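# Place the necktie fully inside an upright basket

## Task

Get every part of the necktie inside the basket, with the basket left upright and resting flat on the table.

## Robot and tools

Robot: two six-joint arms with parallel grippers, left_arm and right_arm. Joint order in every row and every per-arm list: waist (joint1), shoulder (joint2), elbow (joint3), wrist pitch (joint4), wrist yaw (joint5), wrist roll (joint6), then the gripper opening. Wrist pitch is sign-flipped relative to the URDF, both in commands and in results, so its stated range -1.571 to 1.571 is symmetric anyway. Stated ranges in rad: waist -2.618 to 3.054, shoulder 0.000 to 3.142, elbow 0.000 to 3.142, wrist pitch -1.571 to 1.571, wrist yaw -1.571 to 1.571, wrist roll -2.094 to 2.094. True limits may differ by up to 0.059 rad.

Frame: scene frame, origin on the table surface halfway between the nominal arm bases; +x points out across the table, +y toward left_arm, +z up. Calibrated bases: left_arm at (+0.036, +0.371, 0) m, quat_wxyz (+1.000, 0, 0, -0.009); right_arm at (+0.023, -0.269, 0) m, quat_wxyz (+1.000, 0, 0, -0.013). Arm names do not match image left/right. Fingers extend along the gripper's +z and close along its y axis; end_effector_position is the pinch point between the pads, roughly 1 cm short of the fingertips. Reported hand poses may be off by a few cm, more when reaching far.

execute_actions(actions, cameras): actions is a list of actions; each action is a list of 1 to 15 rows, each row covering one 1/30 s step; if fewer than 15 rows are given, the last is held for the remaining steps. A row is always 14 numbers in [-1, 1]: left_arm's six joint values plus its opening, then right_arm's six plus opening. Joint values are offsets (not poses) from the Joint targets in force when that action began, not from the previous row; a value of 1.0 equals 2.224 rad for waist/shoulder/elbow and 8.485 rad for the three wrist joints. Sending the same offset in a later action moves further. Opening is absolute: +1 fully open, -1 shut; to keep a gripper unchanged resend its current command, since 0 means half-open. An action that would push a joint more than 0.059 rad beyond its range is rejected for both arms. An empty list just returns the state and images. cameras: list of names (cam_high, cam_low, cam_roll_left, cam_roll_right, cam_left_wrist, cam_right_wrist); omitted/null/["all"] gives all, [] gives none.

move(target, speed, blend, opening_speed, blocking, cameras): target is one 14-number row in the same layout and scale, or a list of up to 15 such rows; every row is an offset from the same starting Joint targets, not from the preceding row. All joints interpolate together, so grippers trace curves; paths take 0.5 s minimum and those beyond 10 s end early. speed: rad/s for the joint with the longest travel, 0.01 to 12.57, default 0.5, one value or one per target. blend: rad of corner rounding per waypoint, default 0. opening_speed: rate of the opening command per second on the -1..+1 scale, at least 0.2; use a slow one when closing on soft things. blocking=false returns after about 0.5 s while the move continues. The move does not avoid obstacles or the other arm. Its result adds a "move:" line: done, off_target (resting more than 0.035 rad from target), moving, held or fault, with limits=held if steps were withheld.

wait(seconds 0 to 10, cameras): lets time pass holding commands; a running move carries on. stop(cameras): brakes a running move. zoom_image(camera, region=[x0, y0, x1, y1]) in pixels of that camera's latest image, at most 504x504; all images are 896x504. read_manual(section) returns licence text only. finished_scene(scene): give the current scene number; it ends the scene irreversibly, so call it only once the tie is wholly in the basket and the basket sits level.

Results: Joint positions (rad, then pad gap in m, 0.094 open), Joint velocities (may read "within noise"), Joint targets (the base for your next offsets), end_effector_position and quat_wxyz, grip_measured (opening on command scale, up to ~2.7 mm wide when empty), grip_effort_nm (motor effort, negative closing; not a pad force), Joint torques (positive toward larger angles; joints 1-3 wrap at ±28 N m), Tool commands, motor temperatures. "joint sent to its limit" means a joint reached its end; "joint command not followed" means a clearance check altered targets. MOTOR HOT appears at 75 °C; at 90 °C the arm folds and stops working; at 100 °C it collapses. Avoid holding loads or stretched poses for long.

Motion notes: each joint target may lead the measured angle by at most 0.339 rad (big joints) or 2.2 rad (wrist); targets placing the gripper over 200 mm from its current spot are scaled back. Tiny offsets may not start a joint. To end a push or recover a dragged arm, command targets back past the measured positions.

Cautions: never let the tie, basket or anything else leave the table. Don't drop or fling the tie, release it while it moves, or strike things; slow moves hit softer, and aiming far beyond a contact presses harder. Keep the two arms from colliding or gripping each other's fingers. Don't tip the basket. Loose objects may occasionally be nudged by outside forces, so check the images before finishing.

Each tool is called as name([rows], argument=value, ...), one row to a line, values as JSON.

## Session

execute_actions(actions=[])

Scene clock: 0.00 s.
left_arm: end_effector_position=(+0.4040, +0.3144, +0.3362) grip_measured=+1.000 grip_effort_nm=n/a end_effector_quat_wxyz=(+0.415, -0.267, +0.857, -0.149) | right_arm: end_effector_position=(+0.3958, -0.1227, +0.2848) grip_measured=+1.000 grip_effort_nm=n/a end_effector_quat_wxyz=(+0.326, +0.066, +0.938, +0.097)
Joint positions: left_arm=[-0.205 1.313 1.545 0.897 -0.143 -0.758 0.094] | right_arm=[0.459 1.534 1.675 1.028 0.137 0.524 0.094]
Joint velocities: within noise
Joint torques (N m): no reading
Motor temperatures (°C): left_arm=[22 30 30 32 22 25 22] | right_arm=[25 28 29 31 27 24 22]
Heat: left arm: 32 °C; right arm: 31 °C.
Joint targets: left_arm=[-0.205 1.300 1.558 0.885 -0.150 -0.754] | right_arm=[0.459 1.523 1.685 1.023 0.142 0.523]
Tool commands: left_gripper/opening=+1.0 right_gripper/opening=+1.0

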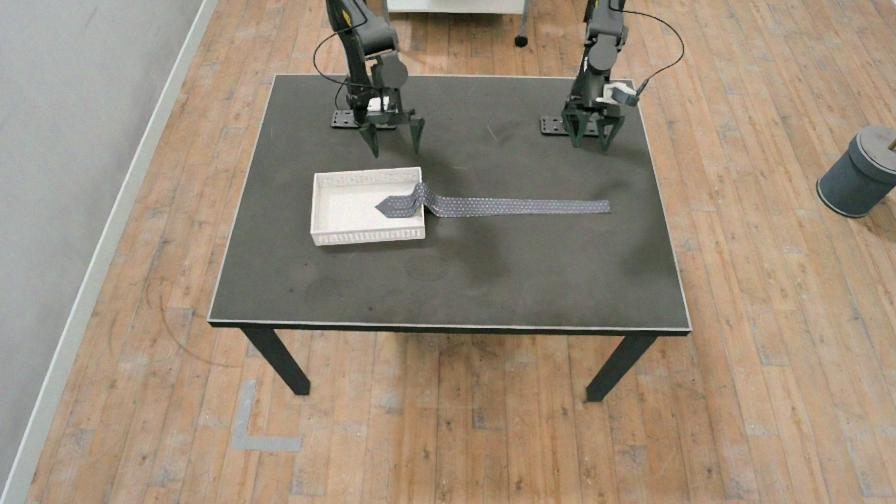

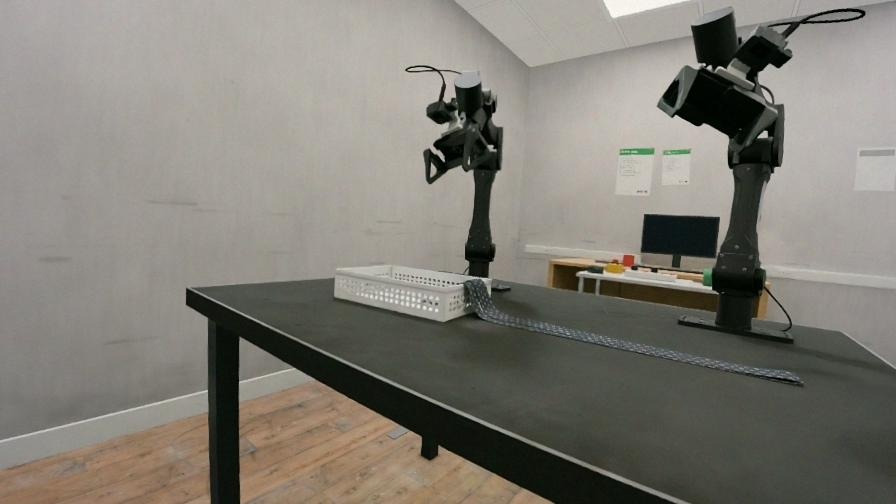

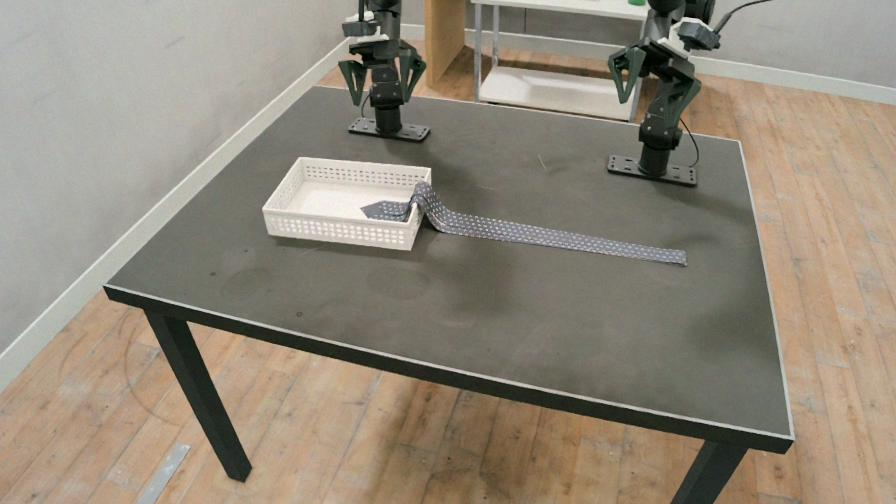

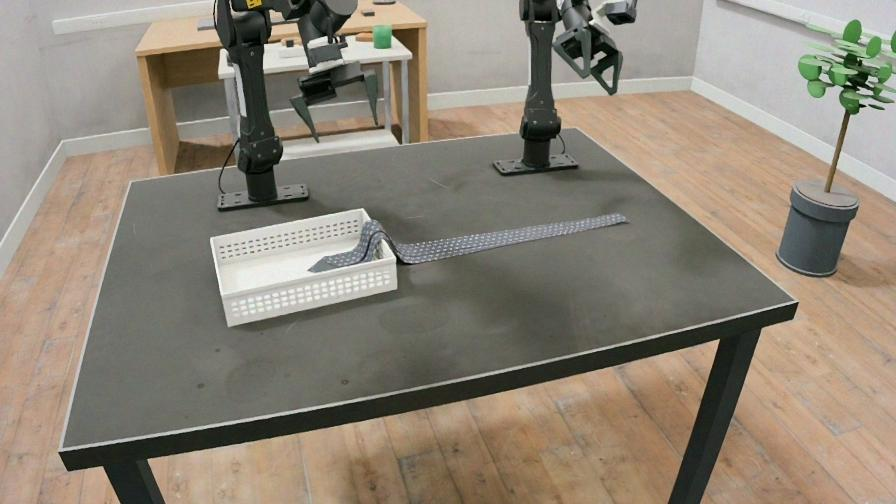

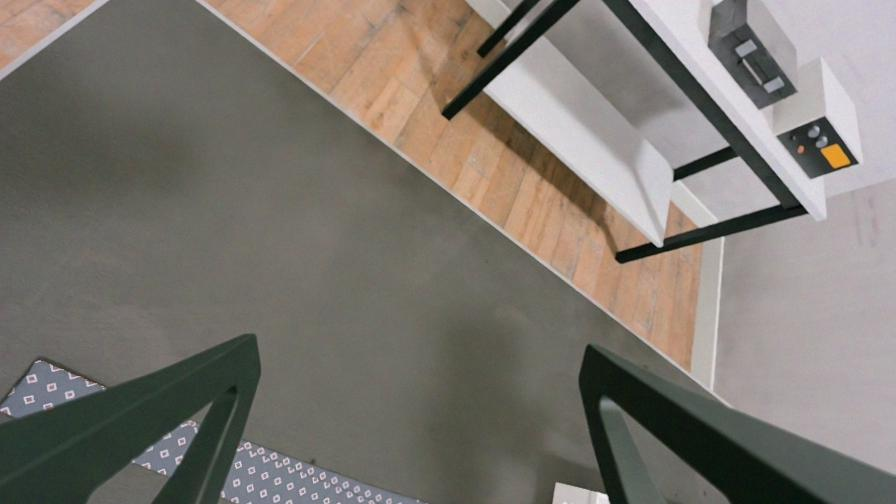

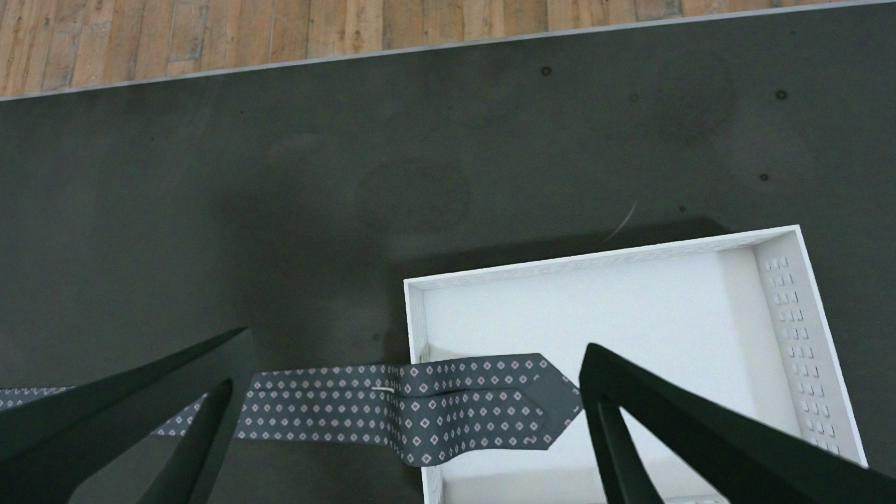

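move(target=[0,0,0,0,0,0,1,0.210,0.349,0.228,0.0519,-0.0167,-0.1406,1], speed=1)

Scene clock: 17.23 s.
left_arm: end_effector_position=(+0.4040, +0.3144, +0.3362) grip_measured=+1.000 grip_effort_nm=-0.032 end_effector_quat_wxyz=(+0.415, -0.267, +0.857, -0.149) | right_arm: end_effector_position=(+0.2968, +0.0769, +0.1015) grip_measured=+1.000 grip_effort_nm=-0.032 end_effector_quat_wxyz=(+0.000, +0.706, -0.708, +0.007)
Joint positions: left_arm=[-0.205 1.313 1.545 0.897 -0.143 -0.758 0.094] | right_arm=[0.931 2.28 2.162 1.455 0.014 -0.664 0.094]
Joint torques (N m): left_arm=[0.08 -5.42 7.45 -1.47 -0.1 0.04] | right_arm=[-0.54 -11.66 9.4 -0.28 -0.15 -0.04]
Heat: left arm: 34 °C; right arm: 32 °C.
Joint targets: left_arm=[-0.205 1.300 1.558 0.885 -0.150 -0.754] | right_arm=[0.926 2.299 2.193 1.463 0.000 -0.670]
move: done

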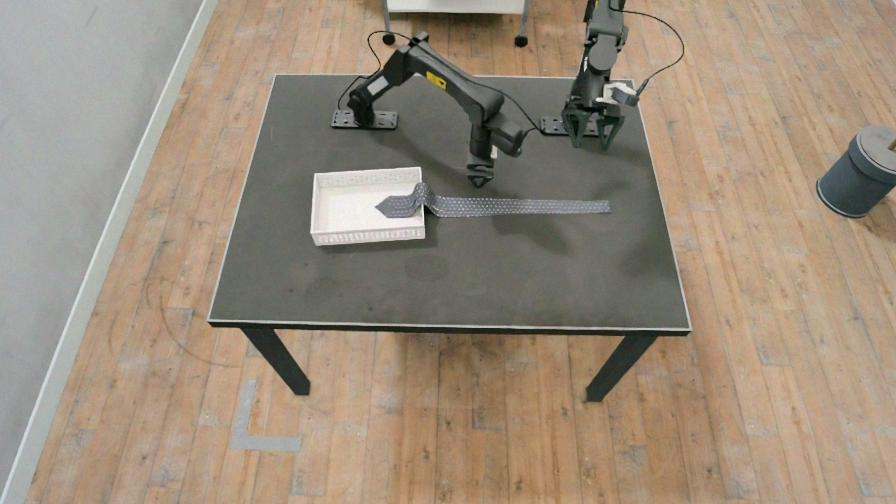

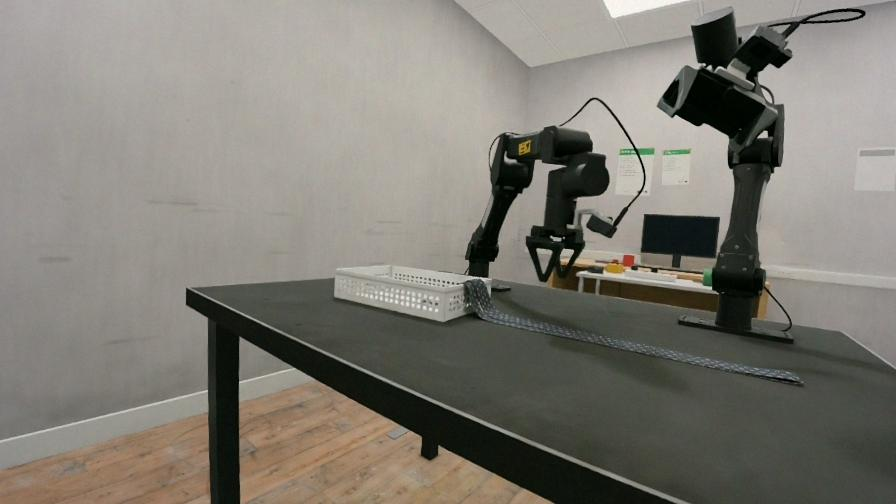

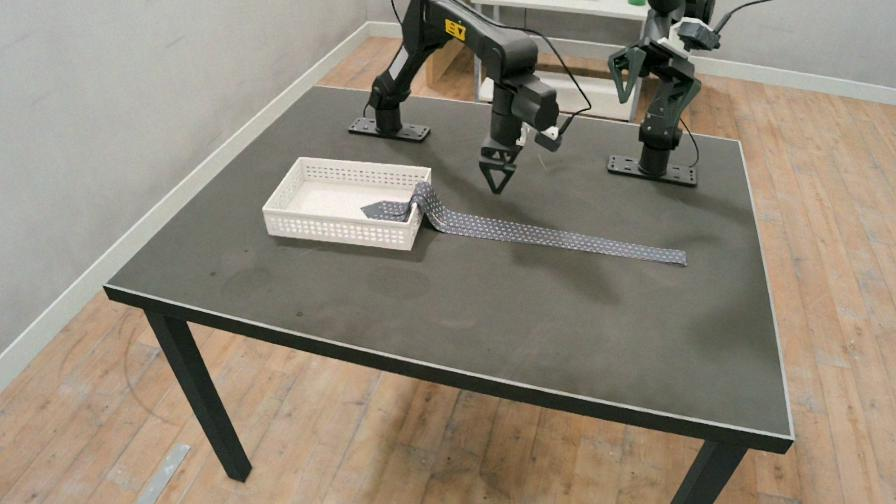

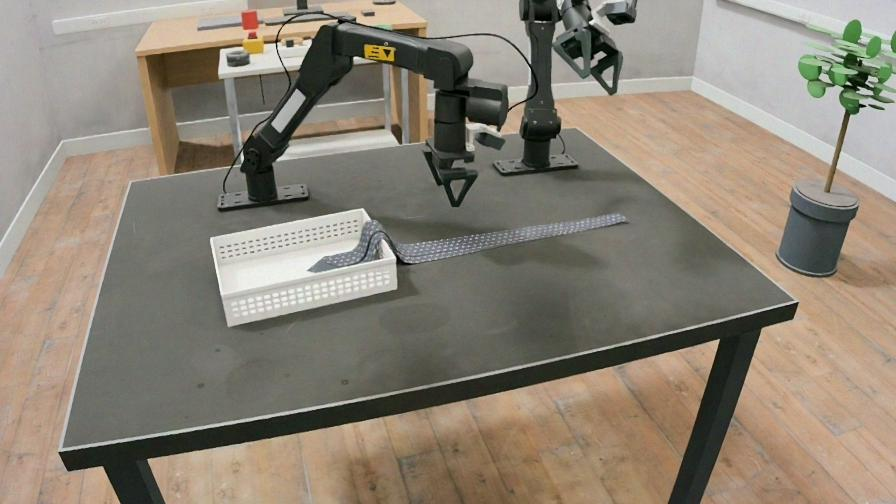

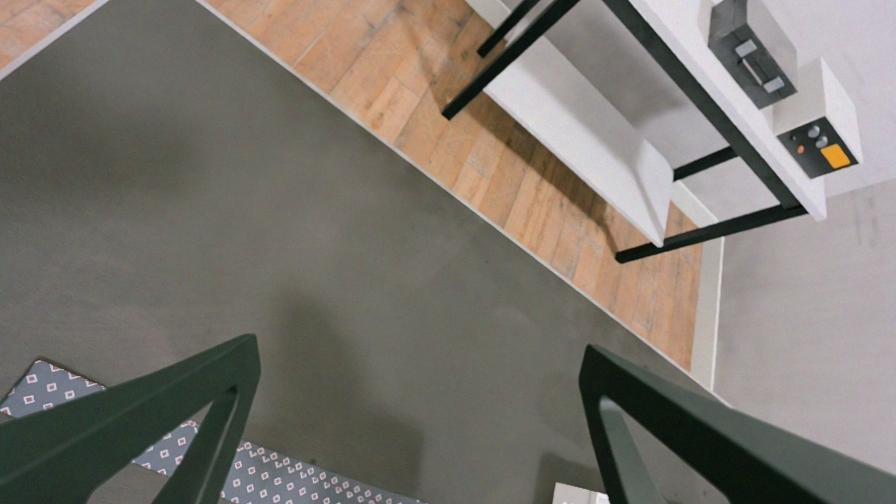

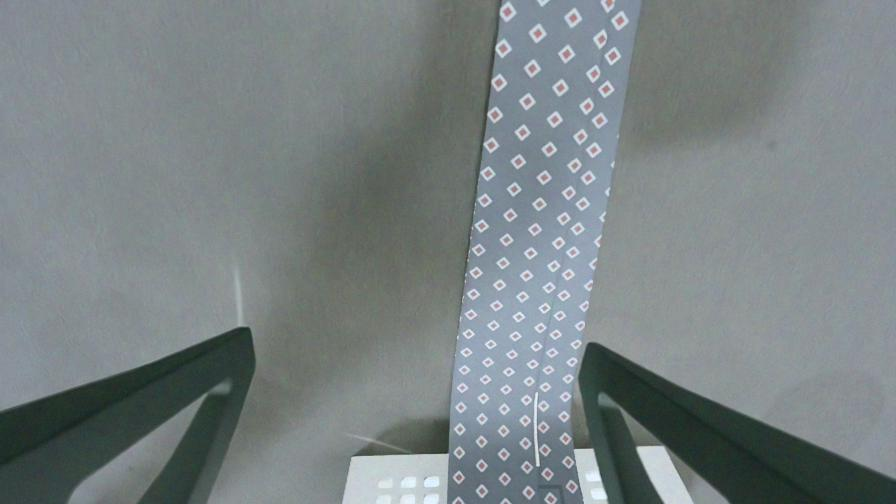

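move(target=[0,0,0,0,0,0,1,-0.0337,0.0674,-0.0175,-0.0220,0,-0.0088,1], cameras=["cam_low","cam_right_wrist","cam_roll_right"])

Scene clock: 21.17 s.
left_arm: end_effector_position=(+0.4040, +0.3144, +0.3362) grip_measured=+1.000 grip_effort_nm=-0.027 end_effector_quat_wxyz=(+0.415, -0.267, +0.857, -0.149) | right_arm: end_effector_position=(+0.3472, +0.0779, +0.0350) grip_measured=+1.000 grip_effort_nm=-0.032 end_effector_quat_wxyz=(-0.007, +0.703, -0.711, +0.006)
Joint positions: left_arm=[-0.205 1.313 1.545 0.897 -0.143 -0.758 0.094] | right_arm=[0.848 2.431 2.162 1.289 0.012 -0.738 0.094]
Joint torques (N m): left_arm=[0.09 -5.44 7.46 -1.47 -0.1 0.04] | right_arm=[0.23 -12.97 5.98 -0.51 -0.14 -0.08]
Heat: left arm: 35 °C; right arm: 31 °C.
Joint targets: left_arm=[-0.205 1.300 1.558 0.885 -0.150 -0.754] | right_arm=[0.851 2.450 2.154 1.277 0.000 -0.745]
move: done
Images, in order (width x height): cam_low 896x504, cam_roll_right 896x504, cam_right_wrist 896x504.

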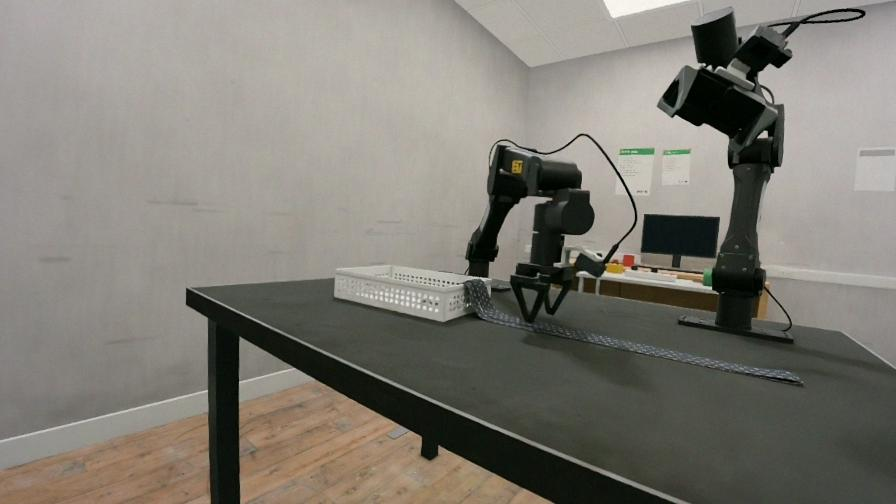

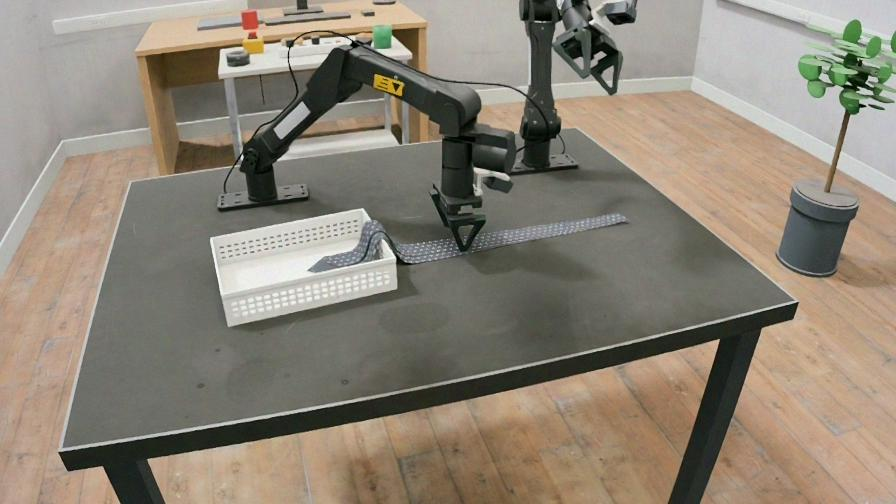

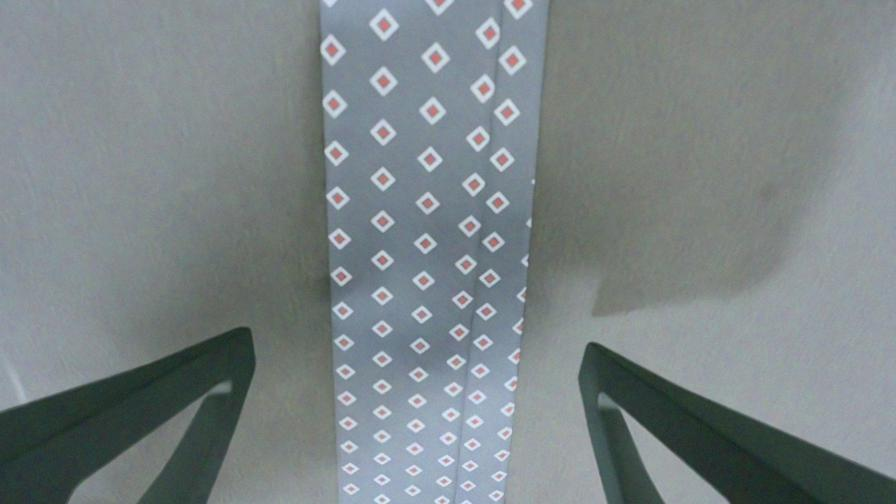

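move(target=[0,0,0,0,0,0,1,0,0.0049,-0.0301,-0.0093,0,0,1], cameras=["cam_low","cam_right_wrist"], speed=0.1)

move(target=[0,0,0,0,0,0,1,0,0,0,0,0,0,-1], cameras=["cam_low","cam_right_wrist"], opening_speed=1.5)

Scene clock: 23.97 s.
left_arm: end_effector_position=(+0.4040, +0.3144, +0.3362) grip_measured=+1.000 grip_effort_nm=-0.032 end_effector_quat_wxyz=(+0.415, -0.267, +0.857, -0.149) | right_arm: end_effector_position=(+0.3492, +0.0800, +0.0191) grip_measured=+1.000 grip_effort_nm=-0.032 end_effector_quat_wxyz=(-0.014, +0.704, -0.711, +0.006)
Joint positions: left_arm=[-0.205 1.313 1.545 0.897 -0.143 -0.758 0.094] | right_arm=[0.848 2.431 2.099 1.21 0.012 -0.739 0.094]
Joint torques (N m): left_arm=[0.06 -5.44 7.46 -1.47 -0.1 0.04] | right_arm=[0.32 -12.03 5.63 -0.53 -0.15 -0.05]
Heat: left arm: 35 °C; right arm: 32 °C.
Joint targets: left_arm=[-0.205 1.300 1.558 0.885 -0.150 -0.754] | right_arm=[0.851 2.460 2.086 1.198 0.000 -0.745]
move: done

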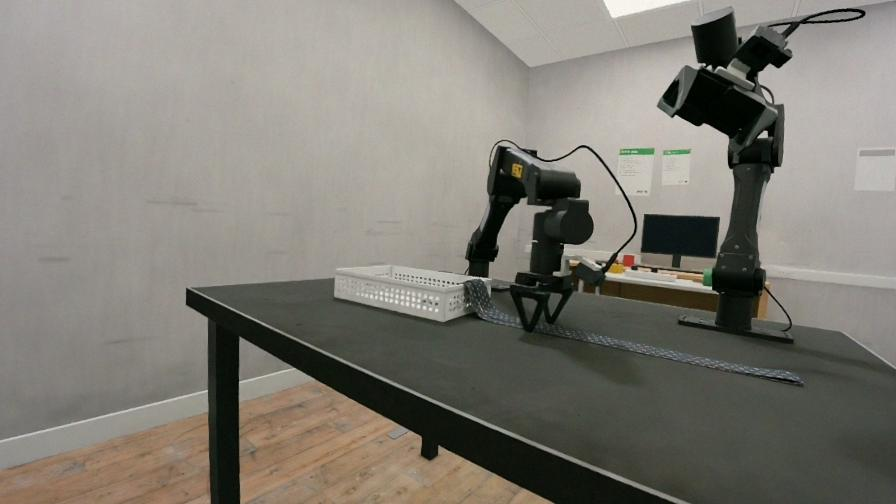

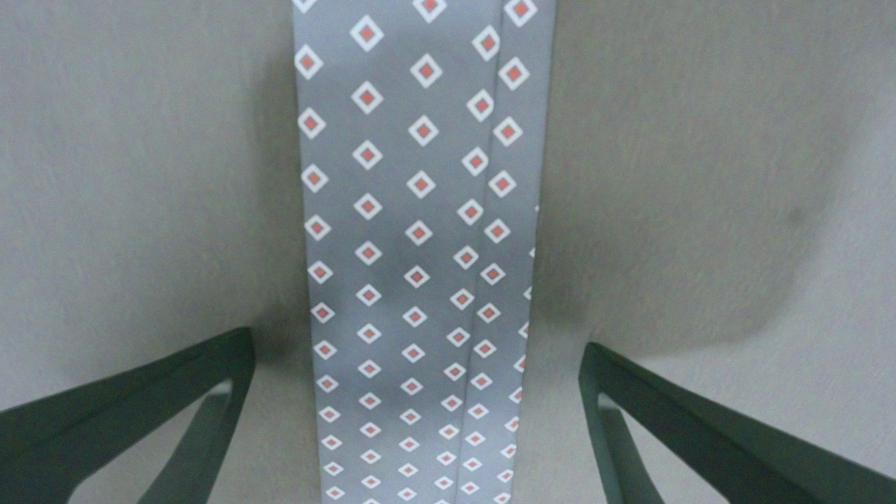

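Scene clock: 25.50 s.
left_arm: end_effector_position=(+0.4040, +0.3144, +0.3362) grip_measured=+1.000 grip_effort_nm=-0.032 end_effector_quat_wxyz=(+0.415, -0.267, +0.857, -0.149) | right_arm: end_effector_position=(+0.3494, +0.0802, +0.0191) grip_measured=-0.964 grip_effort_nm=-1.043 end_effector_quat_wxyz=(-0.015, +0.704, -0.710, +0.005)
Joint positions: left_arm=[-0.205 1.313 1.545 0.897 -0.143 -0.758 0.094] | right_arm=[0.848 2.431 2.099 1.209 0.012 -0.74 0.002]
Joint torques (N m): left_arm=[0.09 -5.44 7.46 -1.47 -0.1 0.03] | right_arm=[0.31 -12.04 5.64 -0.54 -0.13 -0.05]
Motor temperatures (°C): left_arm=[22 31 35 35 21 24 22] | right_arm=[25 32 31 31 27 24 22]
Heat: left arm: 35 °C; right arm: 32 °C.
Joint targets: left_arm=[-0.205 1.300 1.558 0.885 -0.150 -0.754] | right_arm=[0.851 2.460 2.086 1.198 0.000 -0.745]
move: done

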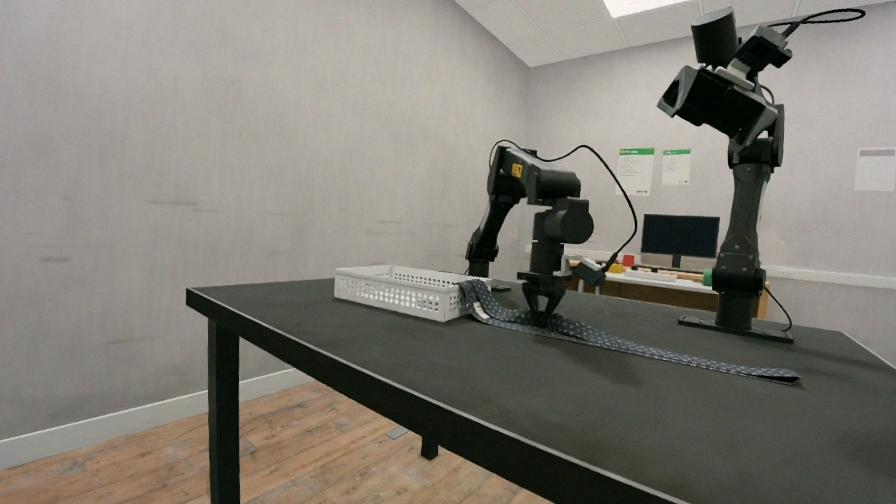

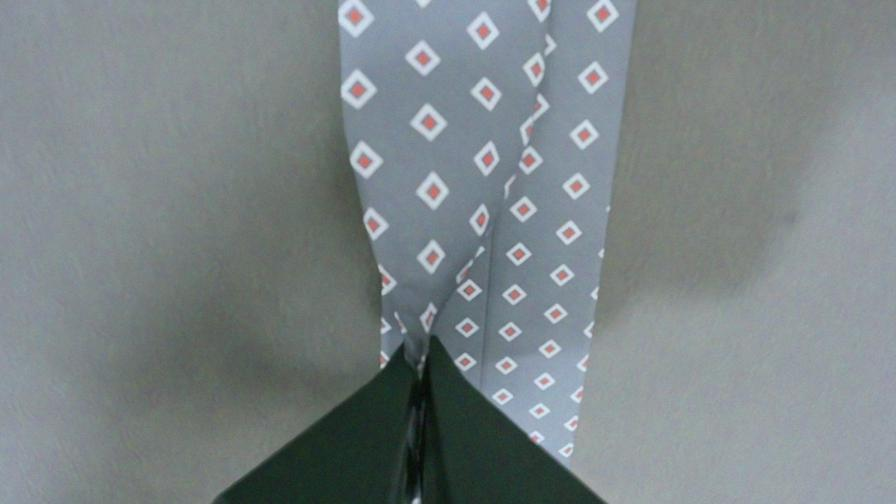

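move([
  [0,0,0,0,0,0,1,-0.068,-0.4685,-0.3206,-0.0522,0,0,-1],
  [0,0,0,0,0,0,1,-0.3017,-0.4748,0.0009,0.0219,0,0,-1],
], blend=0.15, speed=0.6)

Scene clock: 32.37 s.
left_arm: end_effector_position=(+0.4040, +0.3144, +0.3362) grip_measured=+1.000 grip_effort_nm=-0.027 end_effector_quat_wxyz=(+0.415, -0.267, +0.857, -0.149) | right_arm: end_effector_position=(+0.3422, -0.2190, +0.4095) grip_measured=-0.964 grip_effort_nm=-1.043 end_effector_quat_wxyz=(+0.389, -0.397, +0.823, -0.122)
Joint positions: left_arm=[-0.205 1.313 1.545 0.897 -0.143 -0.758 0.094] | right_arm=[0.186 1.417 2.067 1.381 0.012 -0.744 0.002]
Joint torques (N m): left_arm=[0.09 -5.42 7.45 -1.47 -0.1 0.04] | right_arm=[-0.58 -5.38 7.53 -1.81 -0.13 0.01]
Heat: left arm: 35 °C; right arm: 34 °C.
Joint targets: left_arm=[-0.205 1.300 1.558 0.885 -0.150 -0.754] | right_arm=[0.180 1.404 2.088 1.384 0.000 -0.745]
move: done

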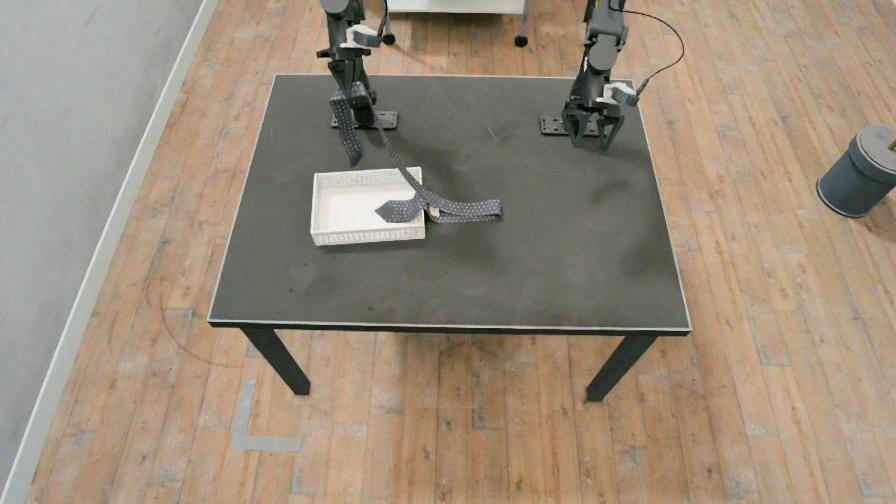

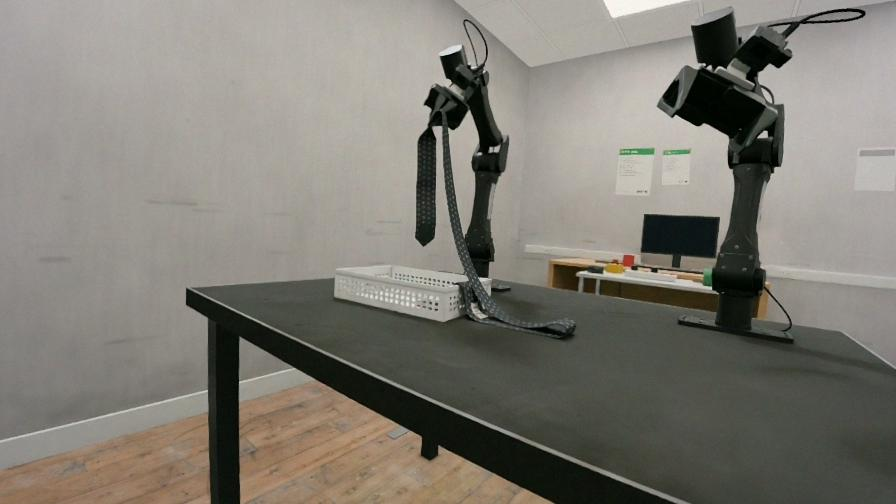

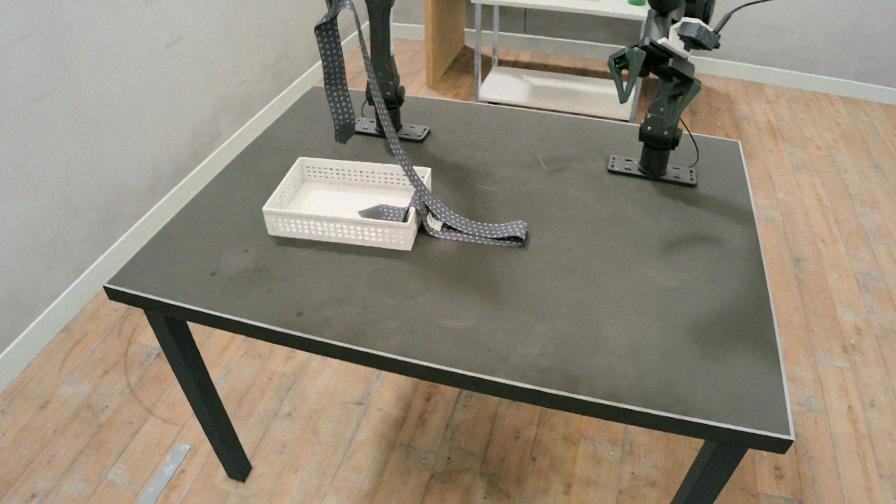

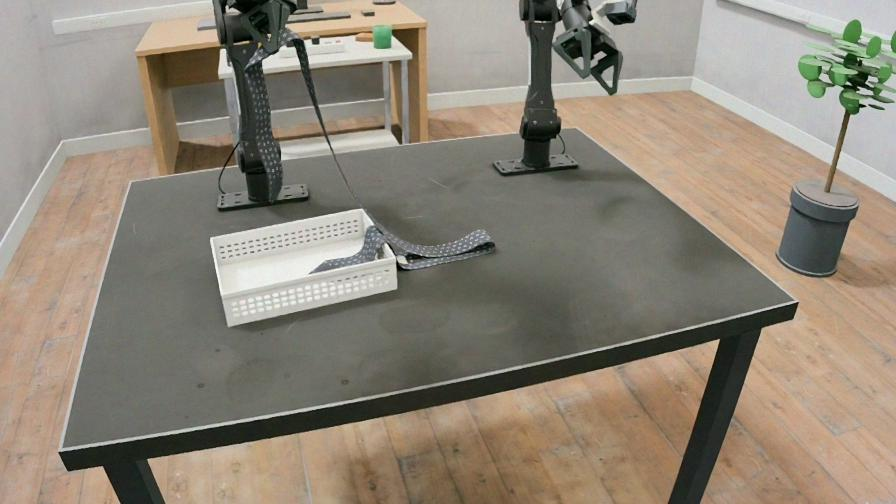

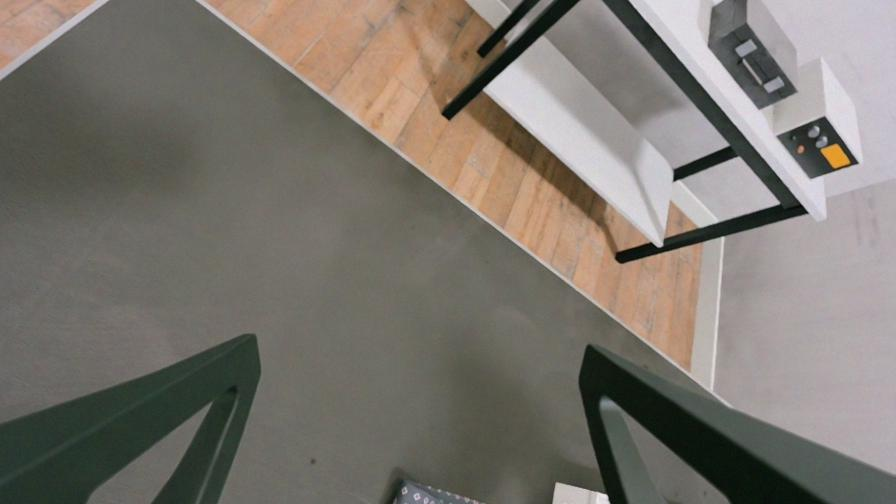

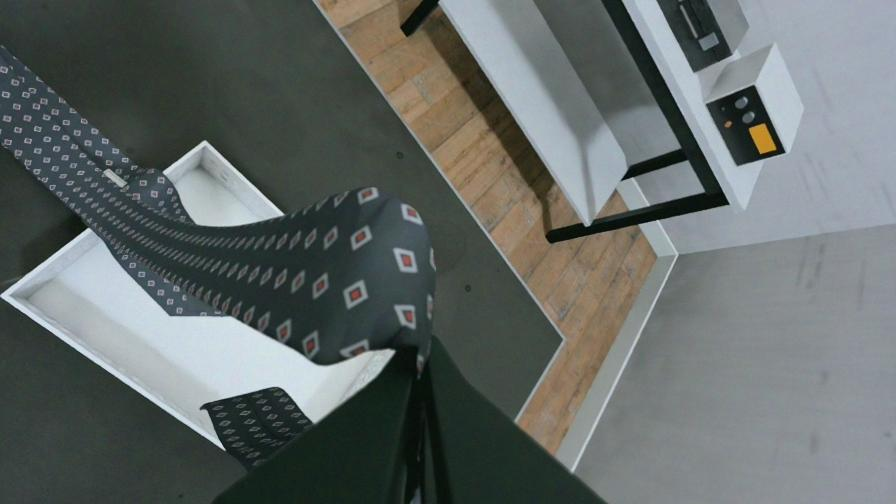

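move([
  [0,0,0,0,0,0,1,-0.170,-0.0369,-0.1349,-0.0139,0,0,-1],
  [0,0,0,0,0,0,1,0.107,0.0369,-0.4326,-0.0641,0,0,-1],
], blend=0.05, speed=0.5)

Scene clock: 39.60 s.
left_arm: end_effector_position=(+0.4040, +0.3144, +0.3362) grip_measured=+1.000 grip_effort_nm=-0.032 end_effector_quat_wxyz=(+0.415, -0.267, +0.857, -0.149) | right_arm: end_effector_position=(+0.3343, -0.1422, +0.1239) grip_measured=-0.964 grip_effort_nm=-1.043 end_effector_quat_wxyz=(+0.181, -0.527, +0.830, -0.036)
Joint positions: left_arm=[-0.205 1.313 1.545 0.897 -0.143 -0.758 0.094] | right_arm=[0.415 1.477 1.134 0.855 0.008 -0.744 0.002]
Joint torques (N m): left_arm=[0.06 -5.42 7.45 -1.47 -0.1 0.03] | right_arm=[0.29 -5.89 6.69 -1.24 -0.09 -0.02]
Heat: left arm: 35 °C; right arm: 32 °C.
Joint targets: left_arm=[-0.205 1.300 1.558 0.885 -0.150 -0.754] | right_arm=[0.418 1.486 1.126 0.840 0.000 -0.745]
move: done

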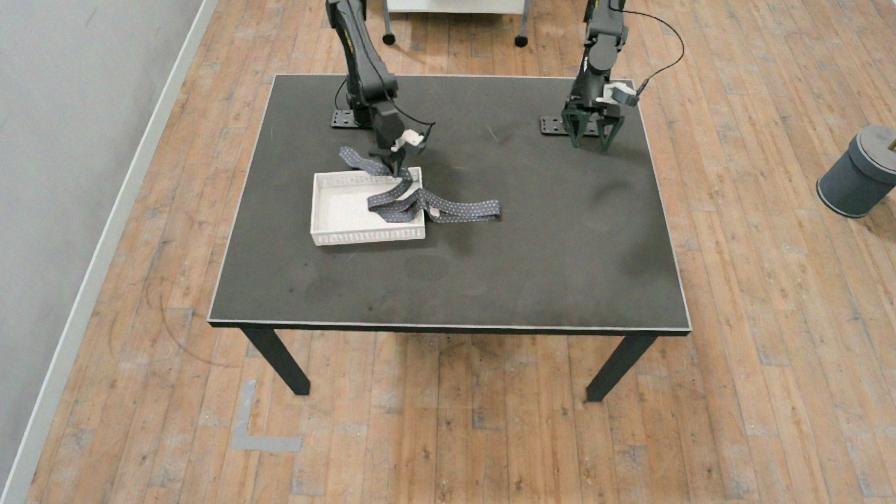

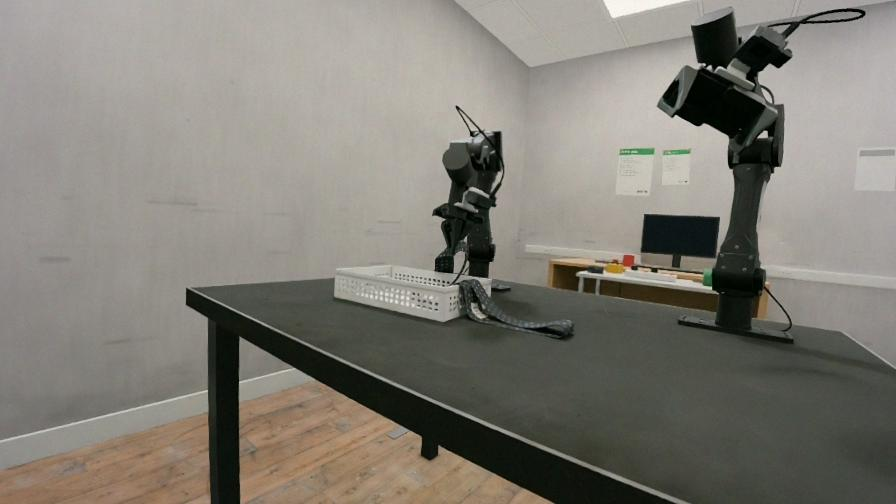

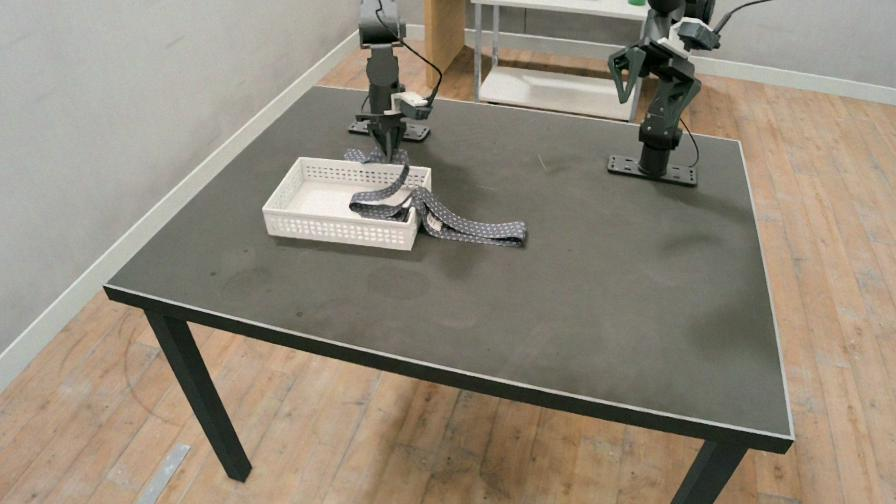

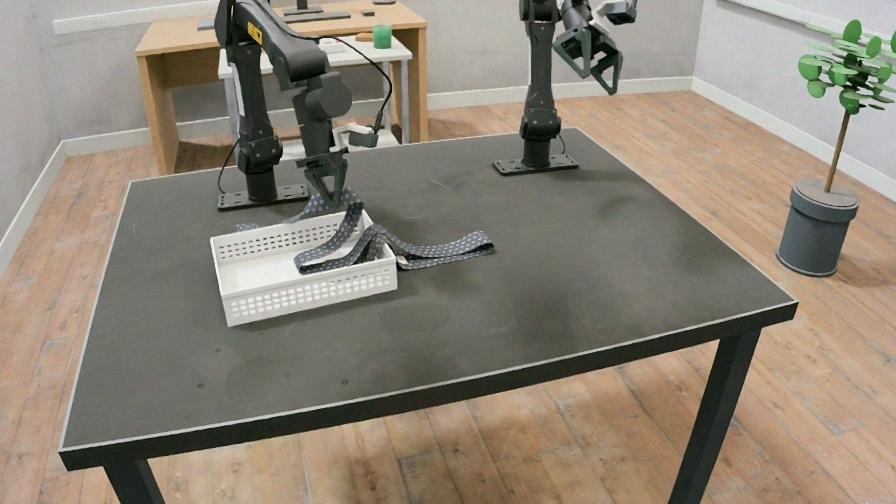

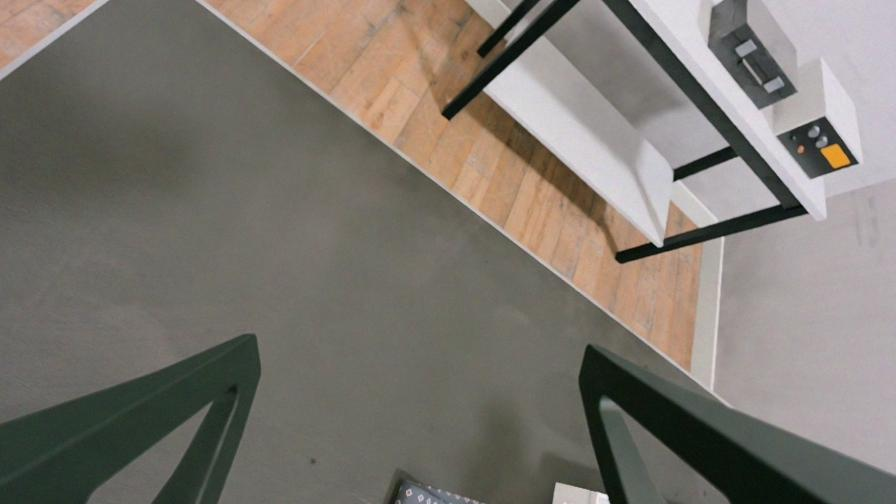

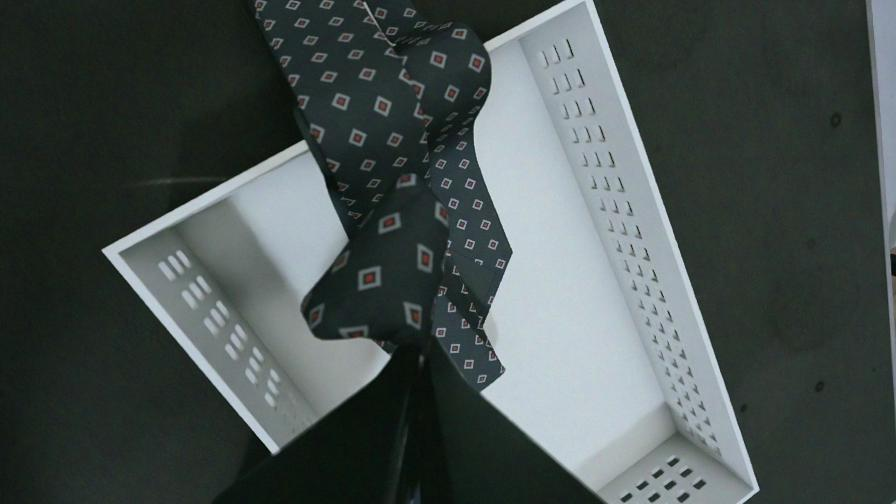

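zoom_image(camera="cam_high", region=[290, 100, 520, 260])

zoom_image(camera="cam_roll_right", region=[190, 130, 510, 340])

Scaled by 2.191 (camera's finer frame: 1280x720).

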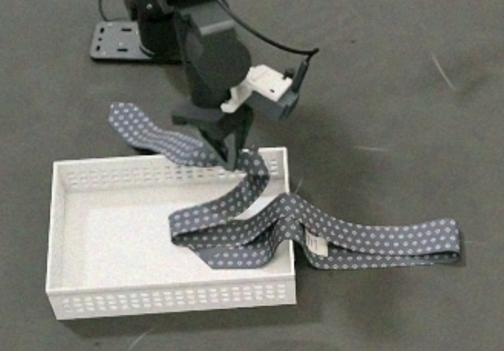

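Scaled by 1.575 (camera's finer frame: 1280x720).

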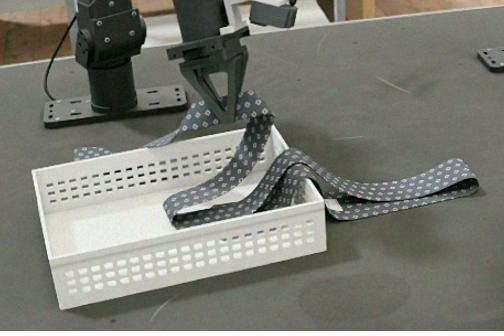

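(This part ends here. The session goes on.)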